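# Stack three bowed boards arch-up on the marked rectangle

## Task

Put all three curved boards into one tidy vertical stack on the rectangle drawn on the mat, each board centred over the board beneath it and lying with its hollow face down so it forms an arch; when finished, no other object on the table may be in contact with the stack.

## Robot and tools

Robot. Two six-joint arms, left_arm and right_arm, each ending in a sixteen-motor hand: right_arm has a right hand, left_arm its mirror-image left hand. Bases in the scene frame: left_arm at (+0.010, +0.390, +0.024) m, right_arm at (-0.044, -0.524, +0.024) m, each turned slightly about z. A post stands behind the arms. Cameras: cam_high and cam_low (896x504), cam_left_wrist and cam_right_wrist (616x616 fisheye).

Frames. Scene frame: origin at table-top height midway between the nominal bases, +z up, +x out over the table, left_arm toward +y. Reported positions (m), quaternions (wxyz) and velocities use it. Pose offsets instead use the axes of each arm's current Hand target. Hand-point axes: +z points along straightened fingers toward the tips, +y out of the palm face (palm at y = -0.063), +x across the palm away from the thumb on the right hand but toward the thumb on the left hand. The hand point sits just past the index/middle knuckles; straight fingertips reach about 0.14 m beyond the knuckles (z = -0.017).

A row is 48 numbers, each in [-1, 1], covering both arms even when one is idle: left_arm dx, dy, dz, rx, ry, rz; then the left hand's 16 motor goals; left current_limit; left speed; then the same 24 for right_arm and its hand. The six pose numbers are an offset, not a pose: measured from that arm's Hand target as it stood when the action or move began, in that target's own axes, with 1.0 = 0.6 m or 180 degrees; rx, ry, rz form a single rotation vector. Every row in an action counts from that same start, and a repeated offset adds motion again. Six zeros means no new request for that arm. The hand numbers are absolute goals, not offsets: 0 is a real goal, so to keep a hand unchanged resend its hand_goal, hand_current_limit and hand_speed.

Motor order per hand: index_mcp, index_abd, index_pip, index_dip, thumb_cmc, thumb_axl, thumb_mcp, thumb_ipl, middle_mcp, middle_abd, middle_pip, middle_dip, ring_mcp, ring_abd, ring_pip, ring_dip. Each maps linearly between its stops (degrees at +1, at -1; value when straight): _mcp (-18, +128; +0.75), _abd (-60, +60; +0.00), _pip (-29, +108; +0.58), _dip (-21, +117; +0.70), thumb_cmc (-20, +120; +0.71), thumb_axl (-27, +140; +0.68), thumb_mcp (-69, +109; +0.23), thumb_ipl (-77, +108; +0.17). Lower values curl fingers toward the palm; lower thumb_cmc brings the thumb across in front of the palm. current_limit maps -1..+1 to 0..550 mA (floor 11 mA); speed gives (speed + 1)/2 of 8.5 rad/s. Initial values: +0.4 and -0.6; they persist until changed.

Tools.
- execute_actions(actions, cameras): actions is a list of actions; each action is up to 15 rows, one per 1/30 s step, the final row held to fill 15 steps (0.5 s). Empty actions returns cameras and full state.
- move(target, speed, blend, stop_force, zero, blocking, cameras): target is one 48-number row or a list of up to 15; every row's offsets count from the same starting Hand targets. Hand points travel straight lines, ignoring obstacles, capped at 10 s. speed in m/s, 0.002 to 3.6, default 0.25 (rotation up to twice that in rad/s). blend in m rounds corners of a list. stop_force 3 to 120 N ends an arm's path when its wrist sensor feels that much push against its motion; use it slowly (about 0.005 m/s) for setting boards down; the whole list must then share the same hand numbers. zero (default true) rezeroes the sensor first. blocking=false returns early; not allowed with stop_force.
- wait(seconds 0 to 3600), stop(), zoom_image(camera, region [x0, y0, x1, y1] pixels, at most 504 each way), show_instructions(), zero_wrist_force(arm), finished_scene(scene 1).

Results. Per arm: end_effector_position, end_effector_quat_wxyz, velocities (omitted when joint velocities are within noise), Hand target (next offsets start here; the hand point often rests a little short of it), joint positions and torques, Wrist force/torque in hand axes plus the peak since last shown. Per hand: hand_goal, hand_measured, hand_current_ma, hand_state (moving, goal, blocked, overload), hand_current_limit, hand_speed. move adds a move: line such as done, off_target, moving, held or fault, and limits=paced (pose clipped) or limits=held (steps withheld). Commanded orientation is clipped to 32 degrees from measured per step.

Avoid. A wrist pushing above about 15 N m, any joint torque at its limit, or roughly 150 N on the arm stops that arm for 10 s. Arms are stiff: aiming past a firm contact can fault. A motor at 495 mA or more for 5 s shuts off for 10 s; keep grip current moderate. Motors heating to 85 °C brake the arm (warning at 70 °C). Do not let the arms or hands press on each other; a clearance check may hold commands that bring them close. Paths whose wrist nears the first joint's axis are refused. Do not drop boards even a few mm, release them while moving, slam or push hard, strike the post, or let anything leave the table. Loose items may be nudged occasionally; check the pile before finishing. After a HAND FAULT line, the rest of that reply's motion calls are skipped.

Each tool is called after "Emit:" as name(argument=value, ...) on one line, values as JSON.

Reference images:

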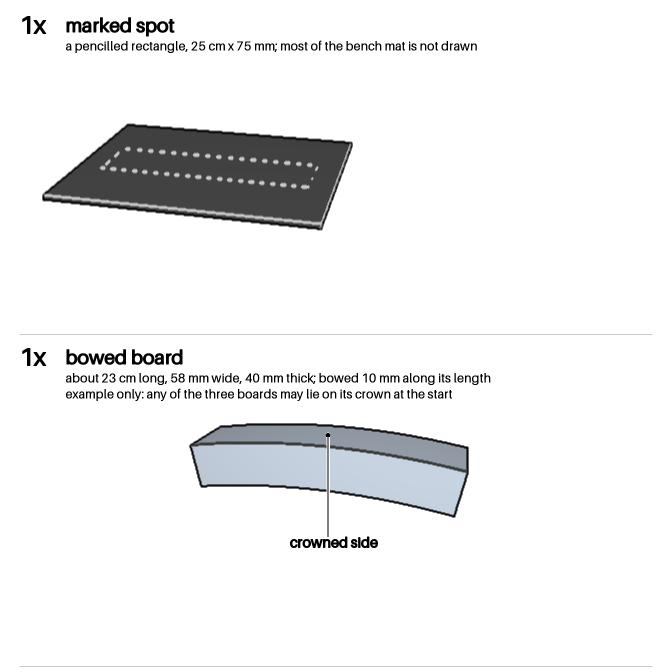

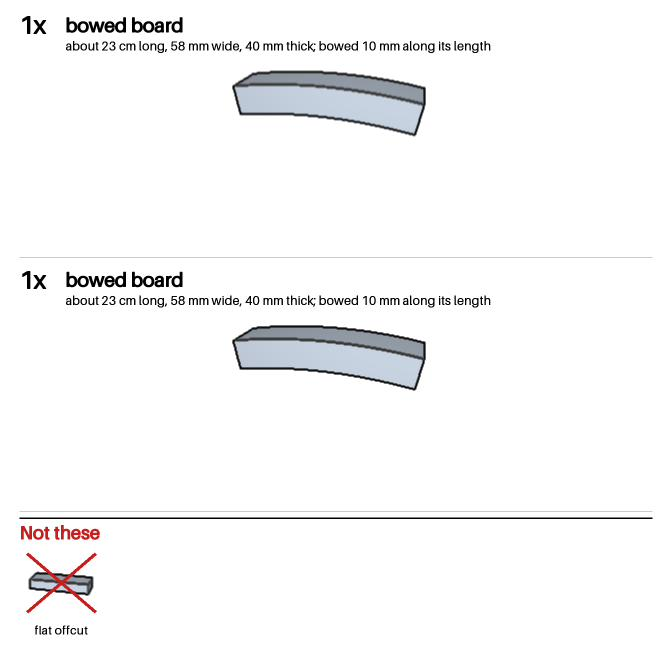

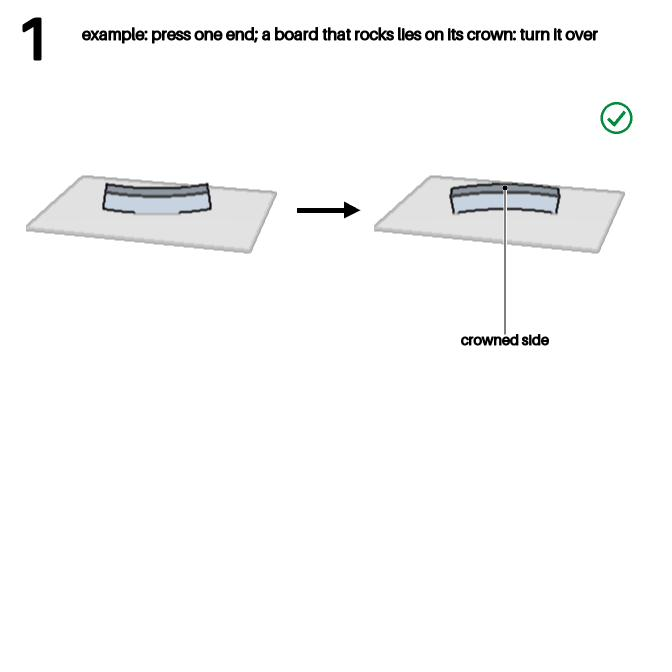

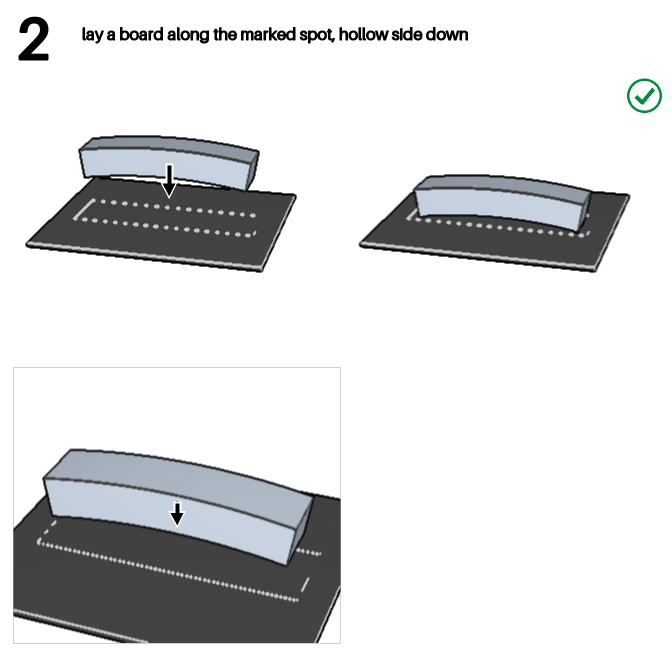

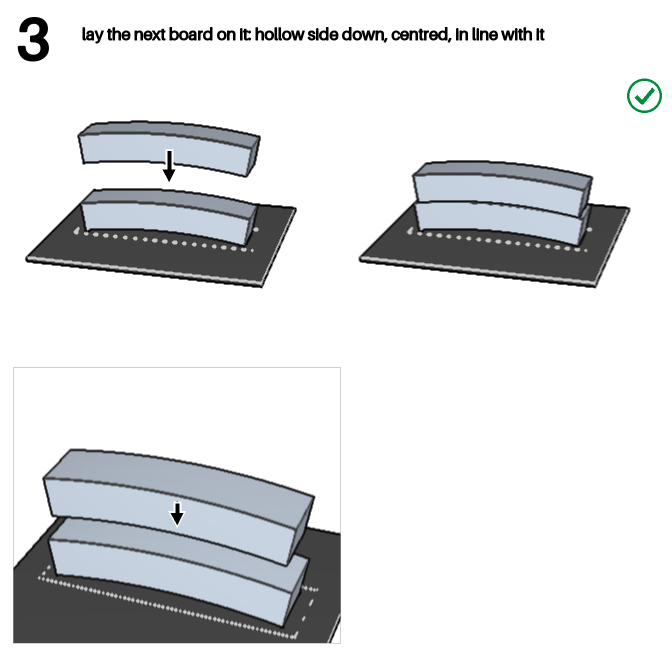

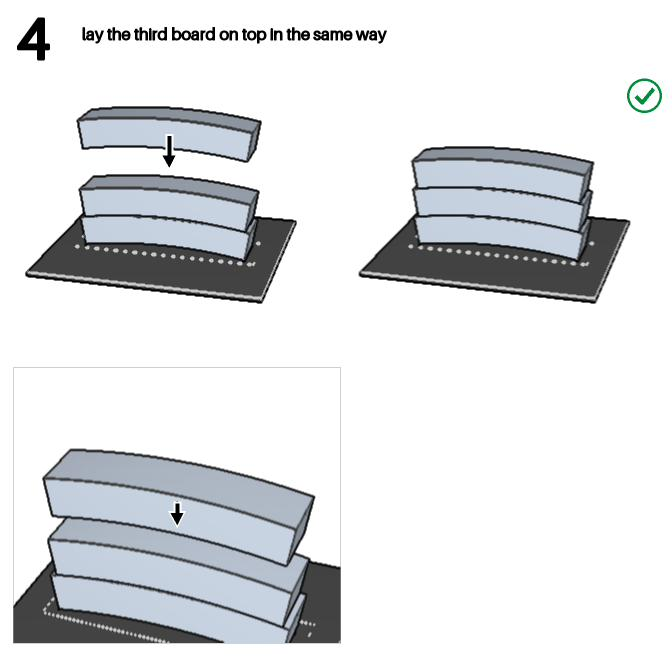

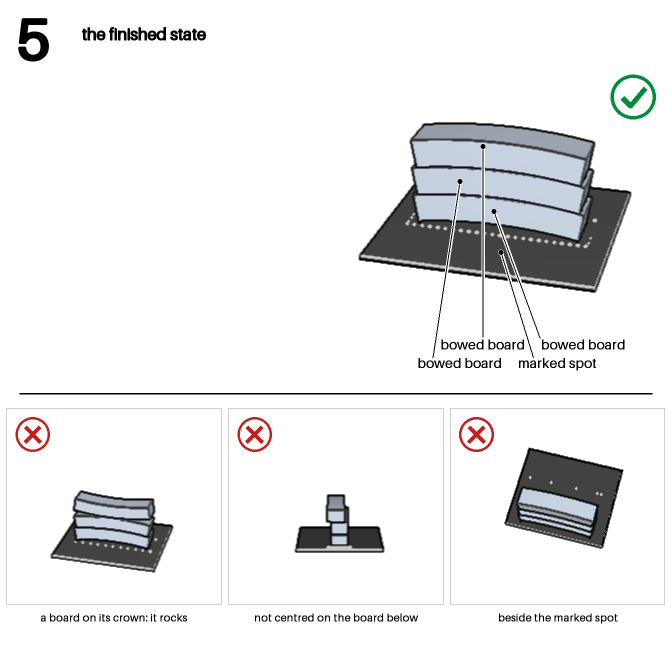

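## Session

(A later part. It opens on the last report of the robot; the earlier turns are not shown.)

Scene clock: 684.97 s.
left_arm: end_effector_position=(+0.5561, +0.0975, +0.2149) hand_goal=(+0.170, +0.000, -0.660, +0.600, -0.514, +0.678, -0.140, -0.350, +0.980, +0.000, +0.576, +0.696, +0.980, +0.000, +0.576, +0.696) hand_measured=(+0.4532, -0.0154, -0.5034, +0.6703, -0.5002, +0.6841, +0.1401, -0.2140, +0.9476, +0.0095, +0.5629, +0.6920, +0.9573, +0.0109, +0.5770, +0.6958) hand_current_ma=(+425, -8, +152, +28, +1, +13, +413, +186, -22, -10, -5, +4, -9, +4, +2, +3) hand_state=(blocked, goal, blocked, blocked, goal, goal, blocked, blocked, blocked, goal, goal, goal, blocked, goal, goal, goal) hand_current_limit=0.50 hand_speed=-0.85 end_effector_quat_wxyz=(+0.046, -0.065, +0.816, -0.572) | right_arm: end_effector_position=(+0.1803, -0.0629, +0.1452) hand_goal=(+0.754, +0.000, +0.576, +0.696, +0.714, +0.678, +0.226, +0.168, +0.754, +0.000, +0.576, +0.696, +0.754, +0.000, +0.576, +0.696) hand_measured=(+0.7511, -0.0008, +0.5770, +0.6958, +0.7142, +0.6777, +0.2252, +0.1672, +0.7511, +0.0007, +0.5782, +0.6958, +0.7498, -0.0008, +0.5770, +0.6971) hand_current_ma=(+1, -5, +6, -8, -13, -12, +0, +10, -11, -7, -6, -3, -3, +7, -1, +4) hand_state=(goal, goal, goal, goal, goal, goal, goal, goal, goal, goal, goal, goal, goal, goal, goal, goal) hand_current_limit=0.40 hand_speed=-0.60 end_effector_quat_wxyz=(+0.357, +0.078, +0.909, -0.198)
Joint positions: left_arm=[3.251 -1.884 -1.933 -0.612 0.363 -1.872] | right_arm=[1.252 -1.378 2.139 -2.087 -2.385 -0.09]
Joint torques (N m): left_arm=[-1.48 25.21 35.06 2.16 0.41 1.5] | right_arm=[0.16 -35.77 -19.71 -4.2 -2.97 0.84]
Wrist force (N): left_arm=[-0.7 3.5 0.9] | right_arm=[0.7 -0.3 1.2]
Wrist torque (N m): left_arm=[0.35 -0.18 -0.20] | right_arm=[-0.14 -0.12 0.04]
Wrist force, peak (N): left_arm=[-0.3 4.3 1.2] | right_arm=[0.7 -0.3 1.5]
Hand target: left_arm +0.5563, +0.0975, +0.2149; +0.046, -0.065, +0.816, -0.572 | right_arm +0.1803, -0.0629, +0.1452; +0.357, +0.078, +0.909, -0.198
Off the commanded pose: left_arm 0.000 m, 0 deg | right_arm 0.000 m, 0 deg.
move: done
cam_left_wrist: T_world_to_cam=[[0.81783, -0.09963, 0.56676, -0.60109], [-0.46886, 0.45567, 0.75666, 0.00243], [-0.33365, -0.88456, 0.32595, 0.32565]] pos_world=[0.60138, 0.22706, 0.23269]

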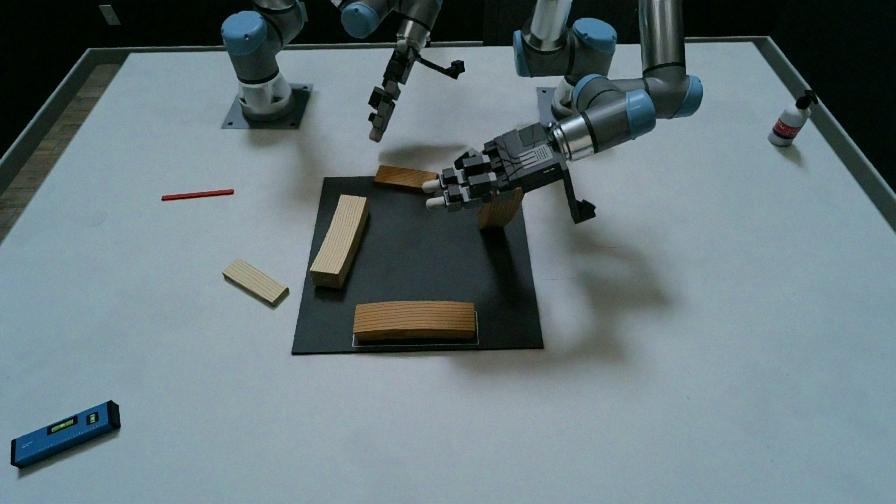

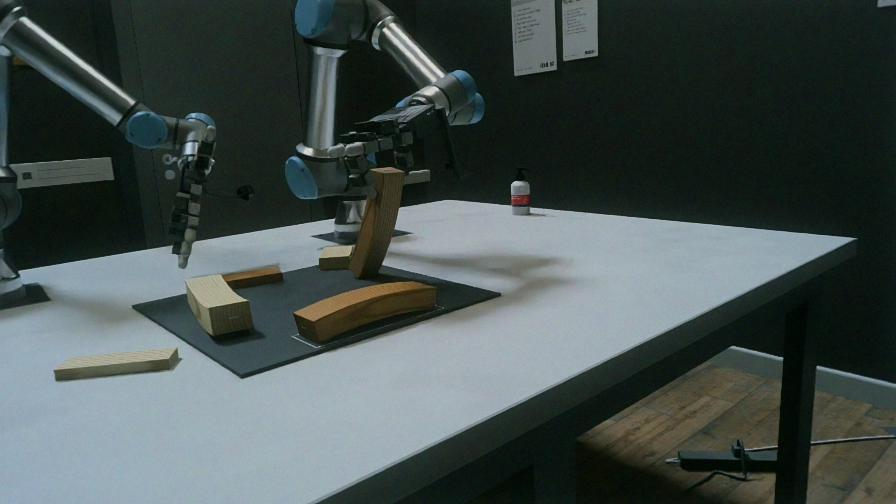

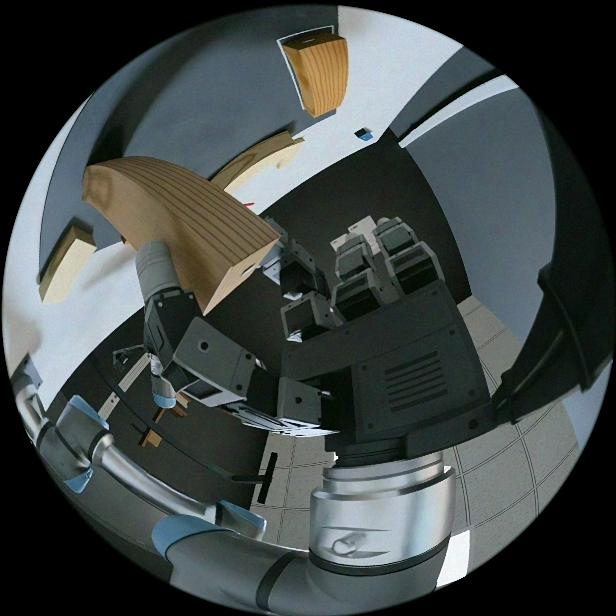

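Emit:
move(target=[[0.0333,-0.0157,-0.0057,0,0,0, 0.17,0,-0.66,0.60,-0.514,0.677,-0.14,-0.35,0.98,0,0.576,0.696,0.98,0,0.576,0.696,0.5,-0.85, 0,0,0,0,0,0,0.754,0,0.576,0.696,0.714,0.678,0.226,0.168,0.754,0,0.576,0.696,0.754,0,0.576,0.696,0.4,-0.6],[0.0333,-0.0783,-0.0285,0,0,0, 0.17,0,-0.66,0.60,-0.514,0.677,-0.14,-0.35,0.98,0,0.576,0.696,0.98,0,0.576,0.696,0.5,-0.85, 0,0,0,0,0,0,0.754,0,0.576,0.696,0.714,0.678,0.226,0.168,0.754,0,0.576,0.696,0.754,0,0.576,0.696,0.4,-0.6]], speed=0.03, blend=[0.005,0], cameras=["cam_high","cam_low","cam_left_wrist"])

Emit:
zoom_image(camera="cam_low", region=[250, 110, 500, 320])

Emit:
zoom_image(camera="cam_left_wrist", region=[80, 100, 380, 400])

Scene clock: 693.43 s.
left_arm: end_effector_position=(+0.5366, +0.0944, +0.2651) hand_goal=(+0.170, +0.000, -0.660, +0.600, -0.514, +0.678, -0.140, -0.350, +0.980, +0.000, +0.576, +0.696, +0.980, +0.000, +0.576, +0.696) hand_measured=(+0.4532, -0.0023, -0.5047, +0.6716, -0.5253, +0.6777, +0.1391, -0.2159, +0.9488, +0.0095, +0.5629, +0.6920, +0.9585, +0.0095, +0.5770, +0.6958) hand_current_ma=(+421, -2, +147, +31, -15, -9, +409, +197, -16, -2, +5, -13, -12, +1, +11, +0) hand_state=(blocked, goal, blocked, blocked, goal, goal, blocked, blocked, blocked, goal, goal, goal, blocked, goal, goal, goal) hand_current_limit=0.50 hand_speed=-0.85 end_effector_quat_wxyz=(+0.046, -0.065, +0.816, -0.572) end_effector_velocity=(+0.001, +0.000, +0.000) end_effector_angular_velocity=(-0.002, -0.004, -0.001) | right_arm: end_effector_position=(+0.1803, -0.0629, +0.1452) hand_goal=(+0.754, +0.000, +0.576, +0.696, +0.714, +0.678, +0.226, +0.168, +0.754, +0.000, +0.576, +0.696, +0.754, +0.000, +0.576, +0.696) hand_measured=(+0.7511, +0.0007, +0.5757, +0.6958, +0.7142, +0.6777, +0.2252, +0.1681, +0.7523, +0.0007, +0.5770, +0.6958, +0.7498, +0.0007, +0.5782, +0.6958) hand_current_ma=(-3, -9, +8, -6, -9, -12, -8, +10, -5, -4, -7, -3, -5, +6, +6, +5) hand_state=(goal, goal, goal, goal, goal, goal, goal, goal, goal, goal, goal, goal, goal, goal, goal, goal) hand_current_limit=0.40 hand_speed=-0.60 end_effector_quat_wxyz=(+0.357, +0.078, +0.909, -0.198)
Joint positions: left_arm=[3.247 -1.774 -1.927 -0.718 0.365 -1.883] | right_arm=[1.252 -1.378 2.139 -2.087 -2.385 -0.09]
Joint velocities: left_arm=[0 -0.001 0 0.005 -0.002 0] | right_arm=[within noise]
Joint torques (N m): left_arm=[7 19.61 13.51 4.59 -1.66 1.74] | right_arm=[-0.13 -36 -20.76 -4.26 -2.88 0.75]
Wrist force (N): left_arm=[-0.8 4.5 1.2] | right_arm=[0.6 -0.4 1.1]
Wrist torque (N m): left_arm=[0.37 -0.20 -0.19] | right_arm=[-0.14 -0.11 0.05]
Wrist force, peak (N): left_arm=[-0.7 5.0 1.2] | right_arm=[0.9 -0.1 1.6]
Hand target: left_arm +0.5366, +0.0944, +0.2649; +0.046, -0.065, +0.816, -0.572 | right_arm +0.1803, -0.0629, +0.1452; +0.357, +0.078, +0.909, -0.198
Off the commanded pose: left_arm 0.000 m, 0 deg | right_arm 0.000 m, 0 deg.
move: done
cam_left_wrist: T_world_to_cam=[[0.81739, -0.0997, 0.56739, -0.61386], [-0.46942, 0.45566, 0.75632, -0.04293], [-0.33394, -0.88455, 0.32565, 0.30027]] pos_world=[0.58188, 0.22396, 0.28299]

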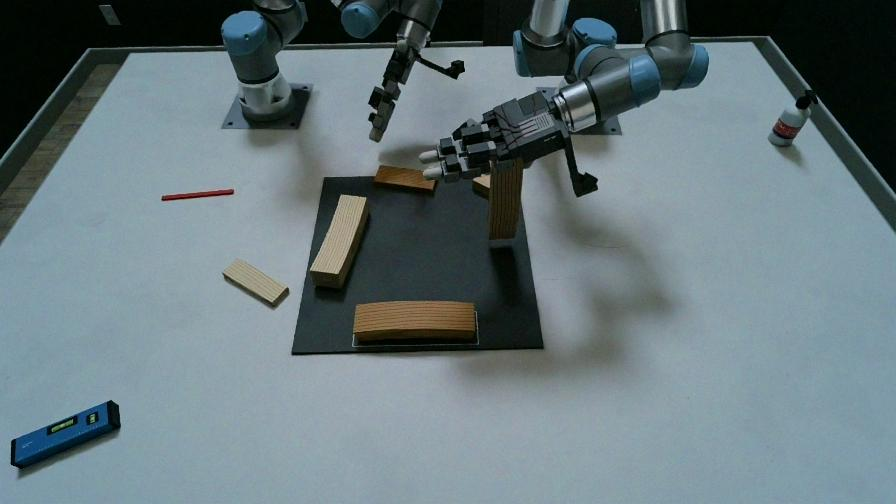

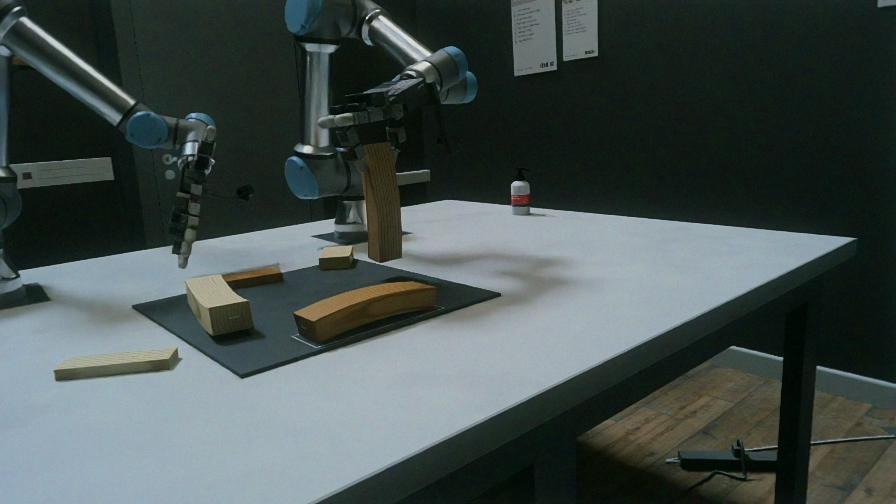

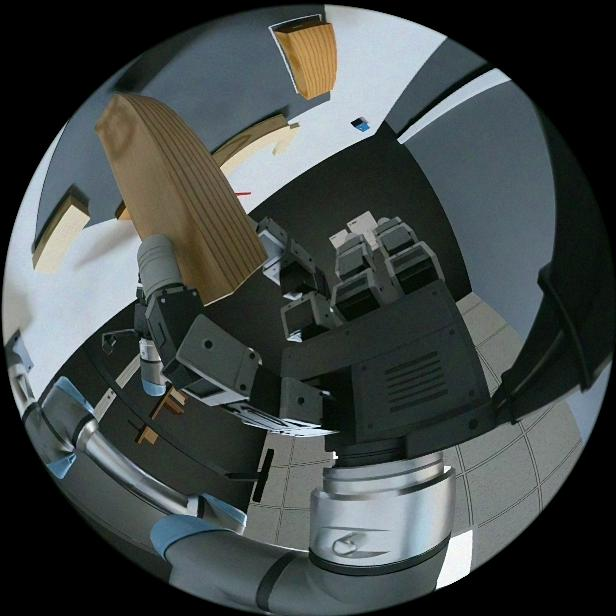

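Scaled by 2.016 from the camera's image (finer frame: 1280x720).

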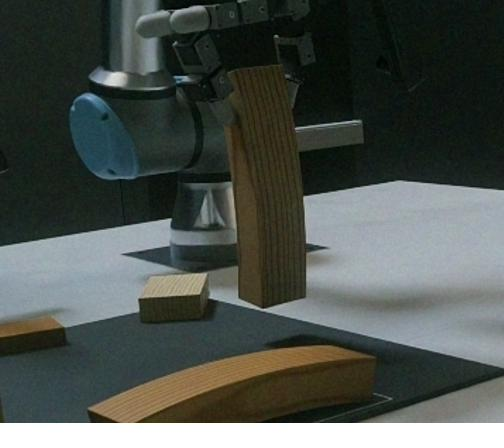

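Scaled by 1.680 from the camera's image (finer frame: 880x880).

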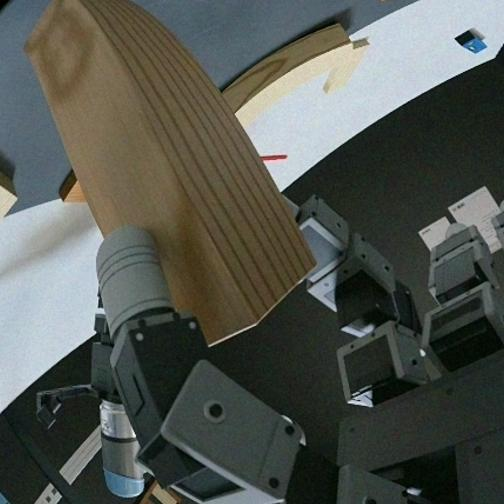

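Emit:
move(target=[-0.0885,0.0258,-0.0710,0,-0.4229,-0.1539, 0.17,0,-0.66,0.60,-0.514,0.677,-0.14,-0.35,0.98,0,0.576,0.696,0.98,0,0.576,0.696,0.5,-0.85, 0,0,0,0,0,0,0.754,0,0.576,0.696,0.714,0.678,0.226,0.168,0.754,0,0.576,0.696,0.754,0,0.576,0.696,0.4,-0.6], speed=0.12, cameras=["cam_high","cam_low","cam_left_wrist"])

Emit:
zoom_image(camera="cam_low", region=[250, 110, 500, 320])

Emit:
zoom_image(camera="cam_high", region=[430, 130, 590, 300])

Scene clock: 706.87 s.
left_arm: end_effector_position=(+0.5819, +0.1475, +0.2648) hand_goal=(+0.170, +0.000, -0.660, +0.600, -0.514, +0.678, -0.140, -0.350, +0.980, +0.000, +0.576, +0.696, +0.980, +0.000, +0.576, +0.696) hand_measured=(+0.4520, -0.0023, -0.5047, +0.6716, -0.5266, +0.6777, +0.1401, -0.2159, +0.9488, +0.0080, +0.5629, +0.6920, +0.9585, +0.0095, +0.5770, +0.6958) hand_current_ma=(+414, -5, +151, +32, -6, +1, +419, +192, -24, -7, +0, -2, -5, -12, +0, -3) hand_state=(blocked, goal, blocked, blocked, goal, goal, blocked, blocked, blocked, goal, goal, goal, blocked, goal, goal, goal) hand_current_limit=0.50 hand_speed=-0.85 end_effector_quat_wxyz=(-0.406, +0.580, -0.579, +0.406) | right_arm: end_effector_position=(+0.1803, -0.0629, +0.1452) hand_goal=(+0.754, +0.000, +0.576, +0.696, +0.714, +0.678, +0.226, +0.168, +0.754, +0.000, +0.576, +0.696, +0.754, +0.000, +0.576, +0.696) hand_measured=(+0.7498, +0.0007, +0.5770, +0.6958, +0.7142, +0.6767, +0.2242, +0.1681, +0.7511, -0.0008, +0.5770, +0.6958, +0.7498, +0.0007, +0.5757, +0.6958) hand_current_ma=(+1, -6, +10, -5, -6, -11, -5, +4, -7, -5, -2, -3, -4, +6, +0, +5) hand_state=(goal, goal, goal, goal, goal, goal, goal, goal, goal, goal, goal, goal, goal, goal, goal, goal) hand_current_limit=0.40 hand_speed=-0.60 end_effector_quat_wxyz=(+0.357, +0.078, +0.909, -0.198)
Joint positions: left_arm=[2.983 -1.816 -2.081 0.4 1.774 -3.217] | right_arm=[1.252 -1.378 2.139 -2.087 -2.385 -0.09]
Joint torques (N m): left_arm=[7.84 44.76 8.92 5.45 -1.5 1.58] | right_arm=[0.25 -36.05 -19.59 -4.18 -2.88 0.76]
Wrist force (N): left_arm=[-0.8 4.5 0.9] | right_arm=[0.8 -0.2 1.5]
Wrist torque (N m): left_arm=[0.42 -0.20 -0.24] | right_arm=[-0.14 -0.14 0.06]
Wrist force, peak (N): left_arm=[-1.0 5.2 1.3] | right_arm=[0.7 -0.3 1.7]
Hand target: left_arm +0.5818, +0.1476, +0.2649; -0.406, +0.580, -0.578, +0.406 | right_arm +0.1803, -0.0629, +0.1452; +0.357, +0.078, +0.909, -0.198
Off the commanded pose: left_arm 0.000 m, 0 deg | right_arm 0.000 m, 0 deg.
move: done
cam_left_wrist: T_world_to_cam=[[0.22652, 0.79253, 0.56621, -0.43285], [-0.52325, -0.3913, 0.75703, 0.11035], [0.82152, -0.46775, 0.32605, -0.37154]] pos_world=[0.46102, 0.21244, 0.28269]

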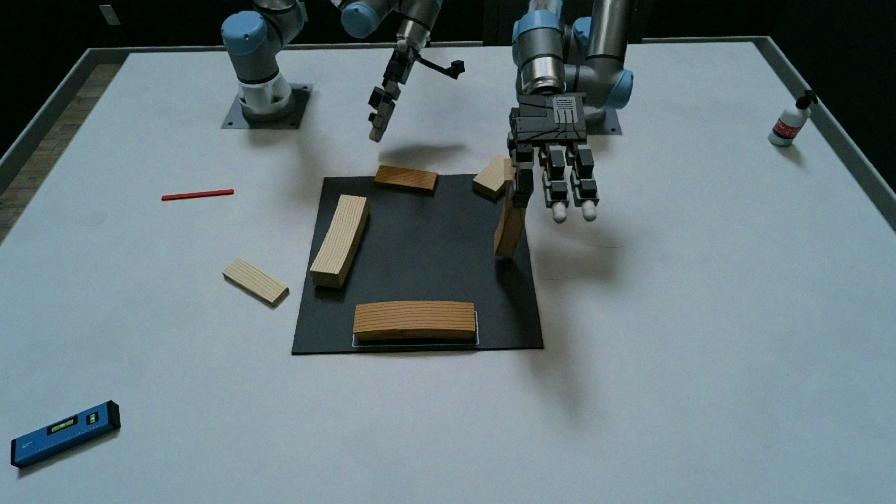

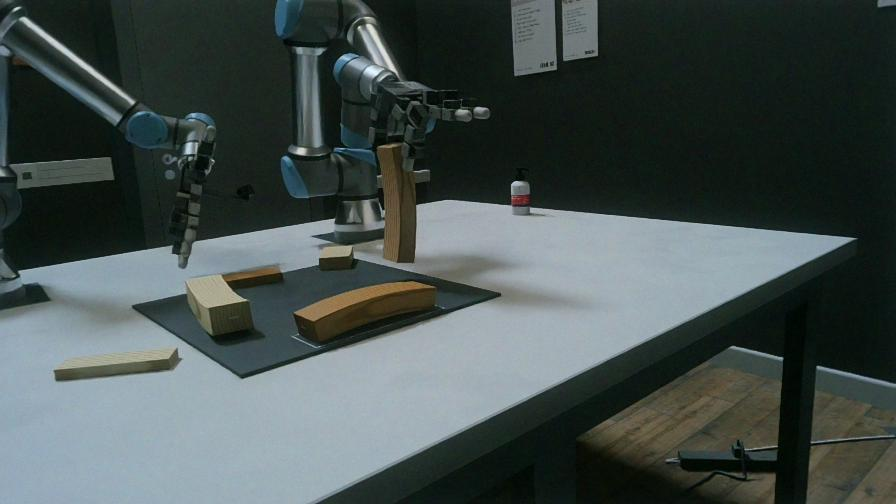

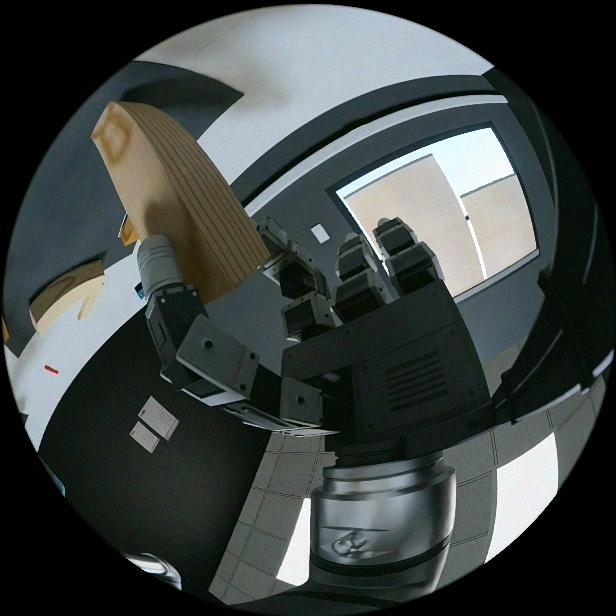

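Scaled by 2.016 from the camera's image (finer frame: 1280x720).

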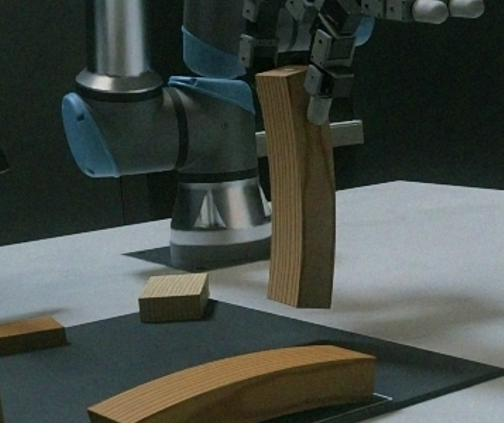

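Scaled by 2.965 from the camera's image (finer frame: 1280x720).

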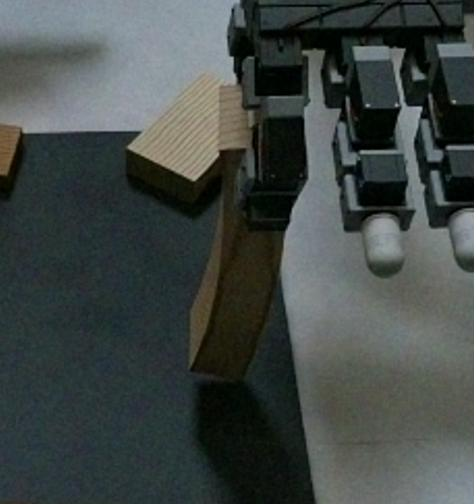

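Emit:
move(target=[[0,0.0579,0.0211,0,0,0, 0.17,0,-0.66,0.60,-0.514,0.677,-0.14,-0.35,0.98,0,0.576,0.696,0.98,0,0.576,0.696,0.5,-0.85, 0,0,0,0,0,0,0.754,0,0.576,0.696,0.714,0.678,0.226,0.168,0.754,0,0.576,0.696,0.754,0,0.576,0.696,0.4,-0.6],[0.0625,0.0689,0.0251,0,0,0, 0.17,0,-0.66,0.60,-0.514,0.677,-0.14,-0.35,0.98,0,0.576,0.696,0.98,0,0.576,0.696,0.5,-0.85, 0,0,0,0,0,0,0.754,0,0.576,0.696,0.714,0.678,0.226,0.168,0.754,0,0.576,0.696,0.754,0,0.576,0.696,0.4,-0.6],[0.1472,0.0830,0.0302,0,0,0, 0.17,0,-0.66,0.60,-0.514,0.677,-0.14,-0.35,0.98,0,0.576,0.696,0.98,0,0.576,0.696,0.5,-0.85, 0,0,0,0,0,0,0.754,0,0.576,0.696,0.714,0.678,0.226,0.168,0.754,0,0.576,0.696,0.754,0,0.576,0.696,0.4,-0.6],[0.2245,0.1175,0.0428,0,0,0, 0.17,0,-0.66,0.60,-0.514,0.677,-0.14,-0.35,0.98,0,0.576,0.696,0.98,0,0.576,0.696,0.5,-0.85, 0,0,0,0,0,0,0.754,0,0.576,0.696,0.714,0.678,0.226,0.168,0.754,0,0.576,0.696,0.754,0,0.576,0.696,0.4,-0.6]], speed=0.04, blend=[0.005,0.01,0.02,0], cameras=["cam_high","cam_low"])

Emit:
zoom_image(camera="cam_low", region=[250, 110, 500, 320])

Scene clock: 727.87 s.
left_arm: end_effector_position=(+0.5822, +0.0127, +0.1899) hand_goal=(+0.170, +0.000, -0.660, +0.600, -0.514, +0.678, -0.140, -0.350, +0.980, +0.000, +0.576, +0.696, +0.980, +0.000, +0.576, +0.696) hand_measured=(+0.4532, -0.0052, -0.5047, +0.6741, -0.5002, +0.6841, +0.1391, -0.2216, +0.9488, +0.0095, +0.5629, +0.6932, +0.9585, +0.0095, +0.5770, +0.6958) hand_current_ma=(+421, -2, +151, +39, -6, -8, +408, +173, -4, -6, +7, -6, -2, +4, +0, +1) hand_state=(blocked, goal, blocked, blocked, goal, goal, blocked, blocked, blocked, goal, goal, goal, blocked, goal, goal, goal) hand_current_limit=0.50 hand_speed=-0.85 end_effector_quat_wxyz=(-0.406, +0.580, -0.578, +0.406) | right_arm: end_effector_position=(+0.1803, -0.0629, +0.1452) hand_goal=(+0.754, +0.000, +0.576, +0.696, +0.714, +0.678, +0.226, +0.168, +0.754, +0.000, +0.576, +0.696, +0.754, +0.000, +0.576, +0.696) hand_measured=(+0.7498, +0.0007, +0.5770, +0.6971, +0.7142, +0.6767, +0.2242, +0.1681, +0.7511, +0.0007, +0.5770, +0.6958, +0.7511, +0.0007, +0.5782, +0.6958) hand_current_ma=(-6, -5, +4, -5, -6, -11, -2, +7, -18, -4, -3, -3, -3, +5, -1, +7) hand_state=(goal, goal, goal, goal, goal, goal, goal, goal, goal, goal, goal, goal, goal, goal, goal, goal) hand_current_limit=0.40 hand_speed=-0.60 end_effector_quat_wxyz=(+0.357, +0.078, +0.909, -0.198)
Joint positions: left_arm=[2.71 -2.098 -1.906 0.472 2.028 -3.322] | right_arm=[1.252 -1.378 2.139 -2.087 -2.385 -0.09]
Joint torques (N m): left_arm=[7.98 53.06 4.94 1.86 -2.67 1.17] | right_arm=[-0.08 -35.65 -21.05 -4.25 -2.92 0.8]
Wrist force (N): left_arm=[-1.0 4.1 0.7] | right_arm=[0.8 -0.2 1.2]
Wrist torque (N m): left_arm=[0.42 -0.21 -0.15] | right_arm=[-0.13 -0.13 0.06]
Wrist force, peak (N): left_arm=[0.6 -5.7 -3.5] | right_arm=[0.7 -0.4 1.6]
Hand target: left_arm +0.5821, +0.0128, +0.1899; -0.406, +0.580, -0.578, +0.406 | right_arm +0.1803, -0.0629, +0.1452; +0.357, +0.078, +0.909, -0.198
Off the commanded pose: left_arm 0.000 m, 0 deg | right_arm 0.000 m, 0 deg.
move: done

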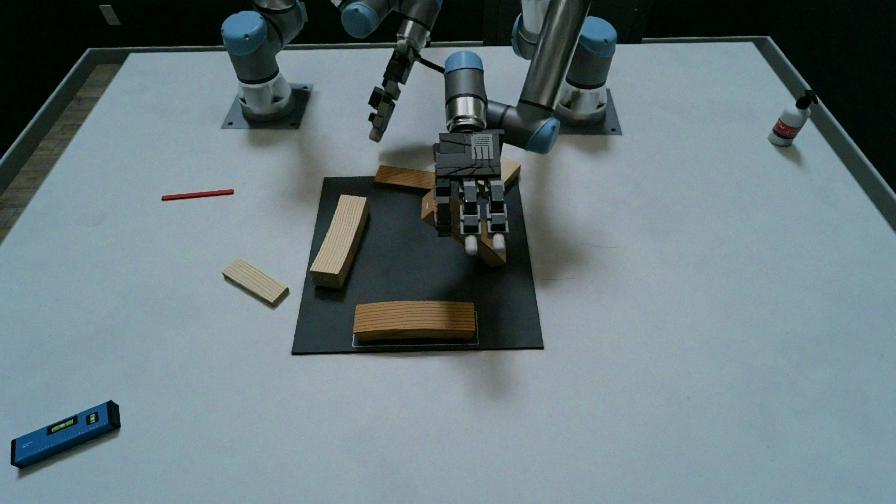

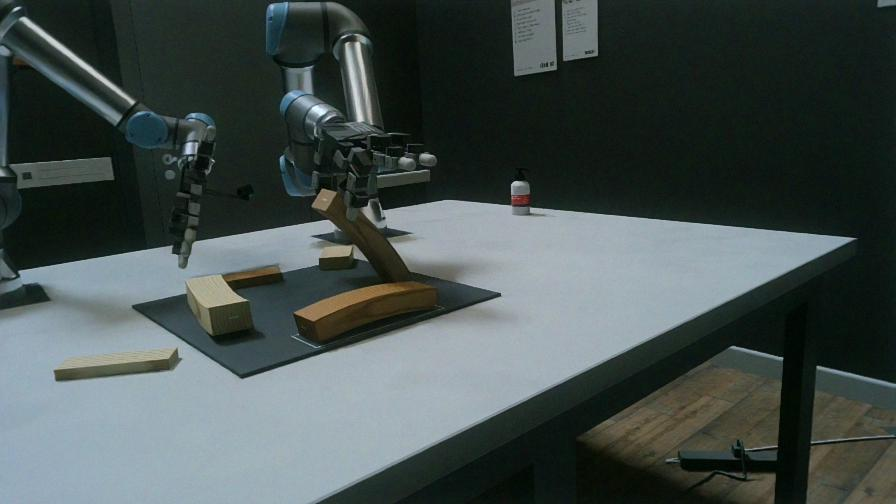

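Scaled by 2.016 from the camera's image (finer frame: 1280x720).

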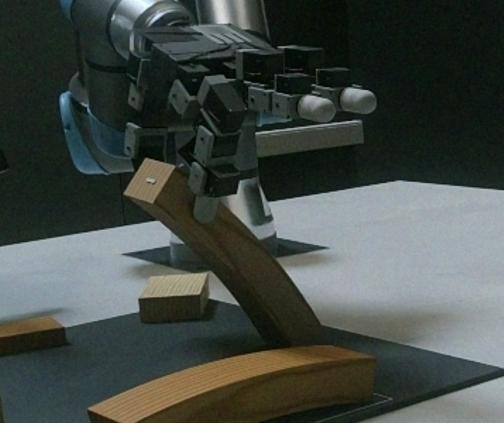

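Emit:
move(target=[[0.0653,0.0516,0.0188,0,0,0, 0.17,0,-0.66,0.60,-0.514,0.677,-0.14,-0.35,0.98,0,0.576,0.696,0.98,0,0.576,0.696,0.5,-0.85, 0,0,0,0,0,0,0.754,0,0.576,0.696,0.714,0.678,0.226,0.168,0.754,0,0.576,0.696,0.754,0,0.576,0.696,0.4,-0.6],[0.1142,0.1174,0.0427,0,0,0, 0.17,0,-0.66,0.60,-0.514,0.677,-0.14,-0.35,0.98,0,0.576,0.696,0.98,0,0.576,0.696,0.5,-0.85, 0,0,0,0,0,0,0.754,0,0.576,0.696,0.714,0.678,0.226,0.168,0.754,0,0.576,0.696,0.754,0,0.576,0.696,0.4,-0.6],[0.1358,0.1667,0.0607,0,0,0, 0.17,0,-0.66,0.60,-0.514,0.677,-0.14,-0.35,0.98,0,0.576,0.696,0.98,0,0.576,0.696,0.5,-0.85, 0,0,0,0,0,0,0.754,0,0.576,0.696,0.714,0.678,0.226,0.168,0.754,0,0.576,0.696,0.754,0,0.576,0.696,0.4,-0.6],[0.148,0.2154,0.0784,0,0,0, 0.17,0,-0.66,0.60,-0.514,0.677,-0.14,-0.35,0.98,0,0.576,0.696,0.98,0,0.576,0.696,0.5,-0.85, 0,0,0,0,0,0,0.754,0,0.576,0.696,0.714,0.678,0.226,0.168,0.754,0,0.576,0.696,0.754,0,0.576,0.696,0.4,-0.6]], speed=[0.04,0.04,0.03,0.02], blend=[0.02,0.02,0.005,0], cameras=["cam_high","cam_low","cam_left_wrist"])

Emit:
zoom_image(camera="cam_low", region=[250, 150, 500, 360])

Emit:
zoom_image(camera="cam_high", region=[380, 180, 540, 320])

Scene clock: 739.53 s.
left_arm: end_effector_position=(+0.5824, -0.0761, +0.0523) hand_goal=(+0.170, +0.000, -0.660, +0.600, -0.514, +0.678, -0.140, -0.350, +0.980, +0.000, +0.576, +0.696, +0.980, +0.000, +0.576, +0.696) hand_measured=(+0.4532, -0.0169, -0.5137, +0.6690, -0.5027, +0.6862, +0.1441, -0.2197, +0.9488, +0.0080, +0.5629, +0.6932, +0.9597, +0.0021, +0.5757, +0.6958) hand_current_ma=(+421, +3, +140, +31, -2, +5, +414, +181, -10, -6, +0, -5, -8, +9, +2, +8) hand_state=(blocked, goal, blocked, blocked, goal, goal, blocked, blocked, blocked, goal, goal, goal, blocked, goal, goal, goal) hand_current_limit=0.50 hand_speed=-0.85 end_effector_quat_wxyz=(-0.406, +0.580, -0.578, +0.406) | right_arm: end_effector_position=(+0.1803, -0.0629, +0.1452) hand_goal=(+0.754, +0.000, +0.576, +0.696, +0.714, +0.678, +0.226, +0.168, +0.754, +0.000, +0.576, +0.696, +0.754, +0.000, +0.576, +0.696) hand_measured=(+0.7511, +0.0007, +0.5770, +0.6958, +0.7142, +0.6777, +0.2252, +0.1681, +0.7511, -0.0008, +0.5757, +0.6958, +0.7498, -0.0008, +0.5757, +0.6945) hand_current_ma=(-3, -5, +5, -5, -11, -10, -3, +9, -10, -2, -5, -6, -3, +8, +1, +9) hand_state=(goal, goal, goal, goal, goal, goal, goal, goal, goal, goal, goal, goal, goal, goal, goal, goal) hand_current_limit=0.40 hand_speed=-0.60 end_effector_quat_wxyz=(+0.357, +0.078, +0.909, -0.198)
Joint positions: left_arm=[2.571 -2.457 -1.712 0.605 2.156 -3.385] | right_arm=[1.252 -1.378 2.139 -2.087 -2.385 -0.09]
Joint torques (N m): left_arm=[-2.55 56.78 18.12 1.19 2.88 -1.22] | right_arm=[1 -35.36 -19.58 -4.18 -3.02 0.84]
Wrist force (N): left_arm=[-0.8 -2.0 -7.4] | right_arm=[0.6 -0.3 1.3]
Wrist torque (N m): left_arm=[0.15 -0.11 -0.22] | right_arm=[-0.15 -0.10 0.04]
Wrist force, peak (N): left_arm=[-0.8 -1.8 -7.6] | right_arm=[1.0 -0.1 1.5]
Hand target: left_arm +0.5824, -0.0761, +0.0524; -0.406, +0.580, -0.578, +0.406 | right_arm +0.1803, -0.0629, +0.1452; +0.357, +0.078, +0.909, -0.198
Off the commanded pose: left_arm 0.000 m, 0 deg | right_arm 0.000 m, 0 deg.
move: done; blend cut to 0.017 m at target 2
cam_left_wrist: T_world_to_cam=[[0.22629, 0.79256, 0.56625, -0.13528], [-0.52337, -0.39135, 0.75692, 0.18413], [0.82151, -0.46764, 0.32625, -0.40723]] pos_world=[0.46152, -0.01116, 0.07009]

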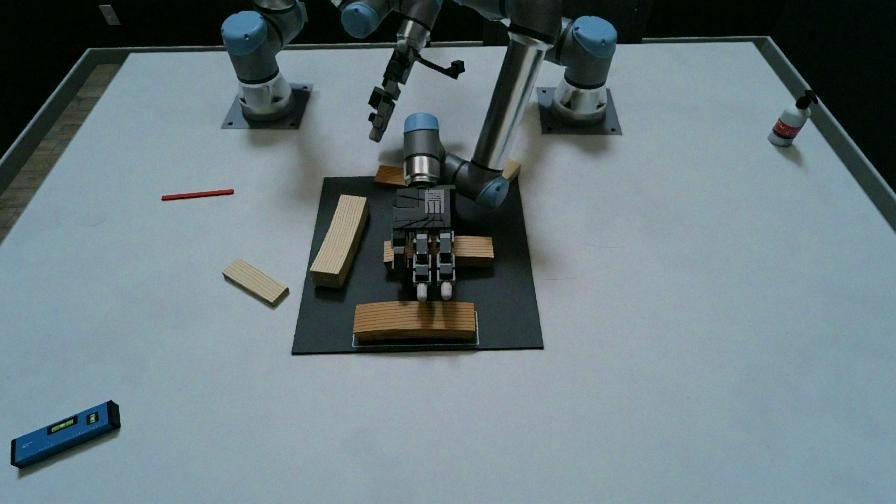

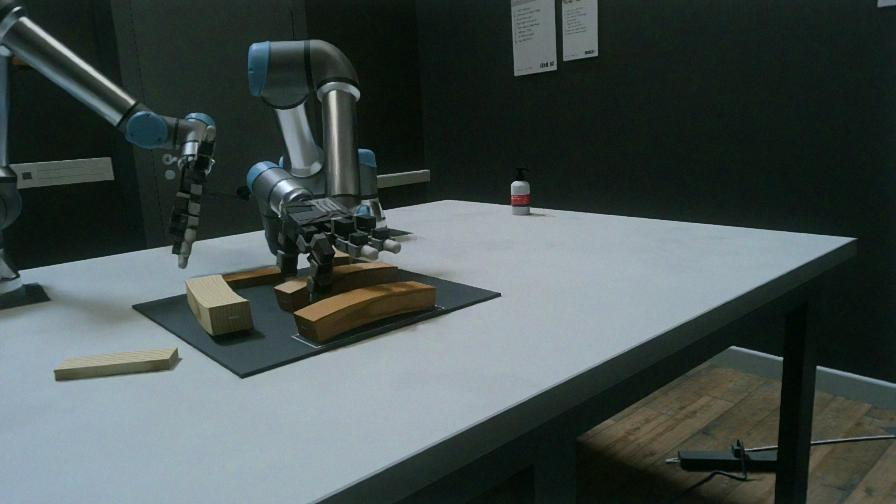

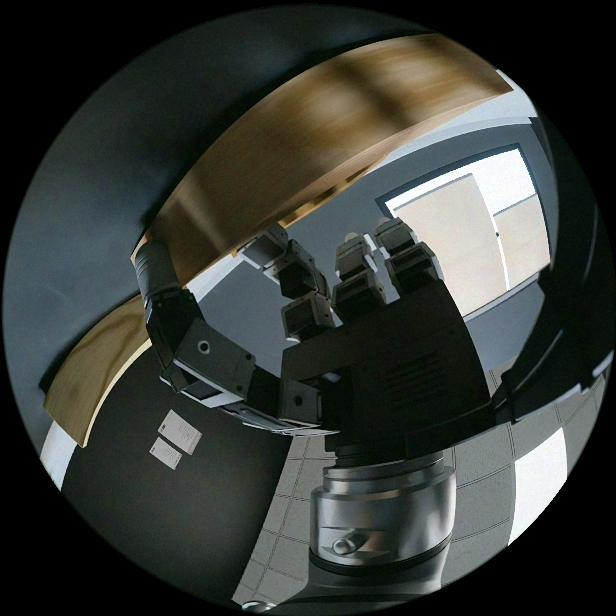

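Scaled by 2.016 from the camera's image (finer frame: 1280x720).

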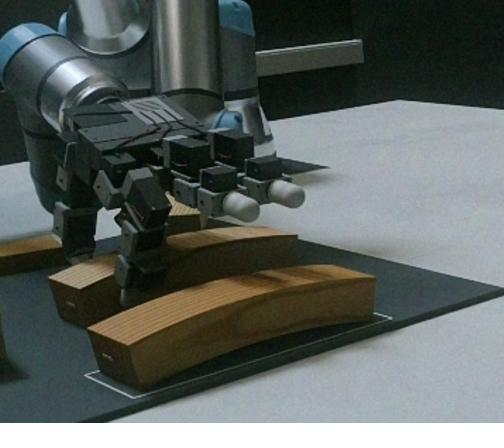

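Scaled by 3.150 from the camera's image (finer frame: 1280x720).

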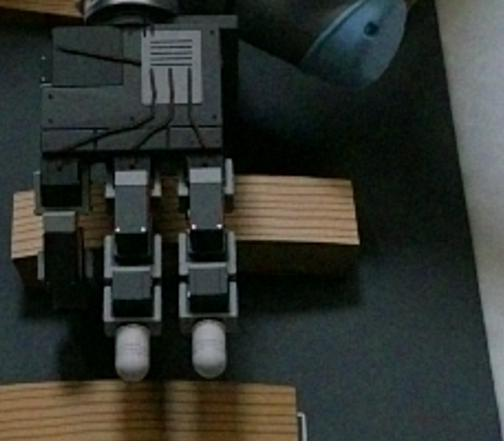

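Emit:
move(target=[[0,0,0,0,0,0, 0.43,0,-0.52,0.65,-0.505,0.677,0.125,-0.24,0.98,0,0.576,0.696,0.98,0,0.576,0.696,0.0,-0.9, 0,0,0,0,0,0,0.754,0,0.576,0.696,0.714,0.678,0.226,0.168,0.754,0,0.576,0.696,0.754,0,0.576,0.696,0.4,-0.6],[0,0,0,0,0,0, 0.616,0,-0.518,0.623,-0.514,0.677,0.303,-0.211,0.98,0,0.576,0.696,0.98,0,0.576,0.696,0.1,-0.8, 0,0,0,0,0,0,0.754,0,0.576,0.696,0.714,0.678,0.226,0.168,0.754,0,0.576,0.696,0.754,0,0.576,0.696,0.4,-0.6],[0,-0.2506,-0.0912,0,0,0, 0.616,0,-0.518,0.623,-0.514,0.677,0.303,-0.211,0.98,0,0.576,0.696,0.98,0,0.576,0.696,0.1,-0.8, 0,0,0,0,0,0,0.754,0,0.576,0.696,0.714,0.678,0.226,0.168,0.754,0,0.576,0.696,0.754,0,0.576,0.696,0.4,-0.6]], speed=0.08, cameras=["cam_high","cam_low"])

Emit:
zoom_image(camera="cam_high", region=[370, 200, 510, 290])

Scene clock: 748.37 s.
left_arm: end_effector_position=(+0.5824, -0.0760, +0.2127) hand_goal=(+0.616, +0.000, -0.518, +0.624, -0.514, +0.678, +0.304, -0.210, +0.980, +0.000, +0.576, +0.696, +0.980, +0.000, +0.576, +0.696) hand_measured=(+0.5870, -0.0110, -0.5098, +0.6321, -0.5102, +0.6820, +0.2984, -0.2082, +0.9476, +0.0080, +0.5641, +0.6920, +0.9597, +0.0036, +0.5757, +0.6971) hand_current_ma=(-4, -2, -2, -10, -2, +5, -8, +2, -6, -5, -4, +3, -9, -4, +3, +9) hand_state=(blocked, goal, goal, goal, goal, goal, goal, goal, blocked, goal, goal, goal, blocked, goal, goal, goal) hand_current_limit=0.10 hand_speed=-0.80 end_effector_quat_wxyz=(-0.406, +0.580, -0.578, +0.406) | right_arm: end_effector_position=(+0.1803, -0.0629, +0.1452) hand_goal=(+0.754, +0.000, +0.576, +0.696, +0.714, +0.678, +0.226, +0.168, +0.754, +0.000, +0.576, +0.696, +0.754, +0.000, +0.576, +0.696) hand_measured=(+0.7511, -0.0008, +0.5770, +0.6958, +0.7129, +0.6767, +0.2252, +0.1672, +0.7523, +0.0007, +0.5770, +0.6958, +0.7498, +0.0007, +0.5770, +0.6958) hand_current_ma=(+1, -5, +8, -8, -5, -8, -2, +6, -10, -7, -4, -4, -6, +6, +3, +4) hand_state=(goal, goal, goal, goal, goal, goal, goal, goal, goal, goal, goal, goal, goal, goal, goal, goal) hand_current_limit=0.40 hand_speed=-0.60 end_effector_quat_wxyz=(+0.357, +0.078, +0.909, -0.198)
Joint positions: left_arm=[2.571 -2.163 -1.699 0.3 2.156 -3.385] | right_arm=[1.252 -1.378 2.139 -2.087 -2.385 -0.09]
Joint torques (N m): left_arm=[-1.27 34.28 7.03 4.1 -1.84 -0.88] | right_arm=[-0.42 -35.74 -20.63 -4.19 -3.06 0.91]
Wrist force (N): left_arm=[-0.7 1.3 0.1] | right_arm=[0.5 -0.2 1.1]
Wrist torque (N m): left_arm=[0.28 -0.13 -0.22] | right_arm=[-0.12 -0.09 0.03]
Wrist force, peak (N): left_arm=[-0.8 -1.6 -7.3] | right_arm=[0.9 -0.2 1.6]
Hand target: left_arm +0.5823, -0.0760, +0.2125; -0.406, +0.580, -0.578, +0.406 | right_arm +0.1803, -0.0629, +0.1452; +0.357, +0.078, +0.909, -0.198
Off the commanded pose: left_arm 0.000 m, 0 deg | right_arm 0.000 m, 0 deg.
move: done

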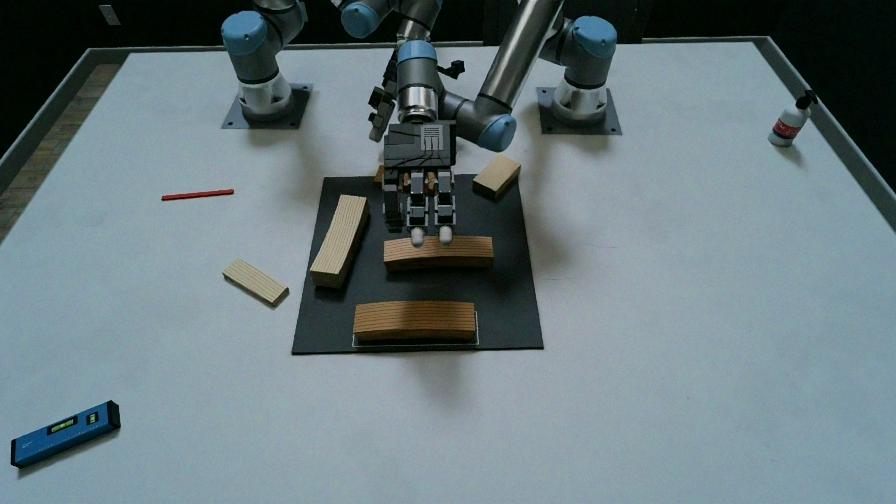

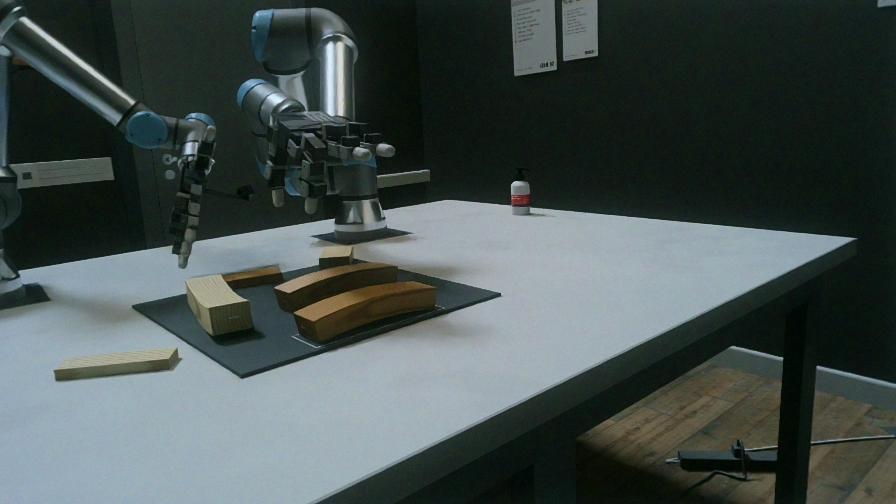

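Scaled by 3.600 from the camera's image (finer frame: 1280x720).

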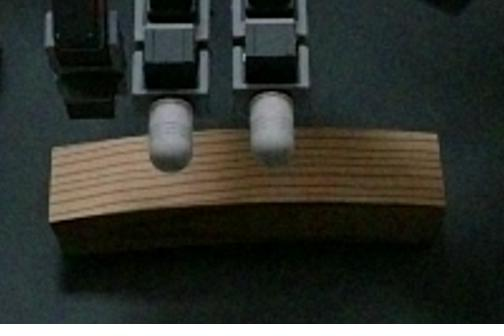

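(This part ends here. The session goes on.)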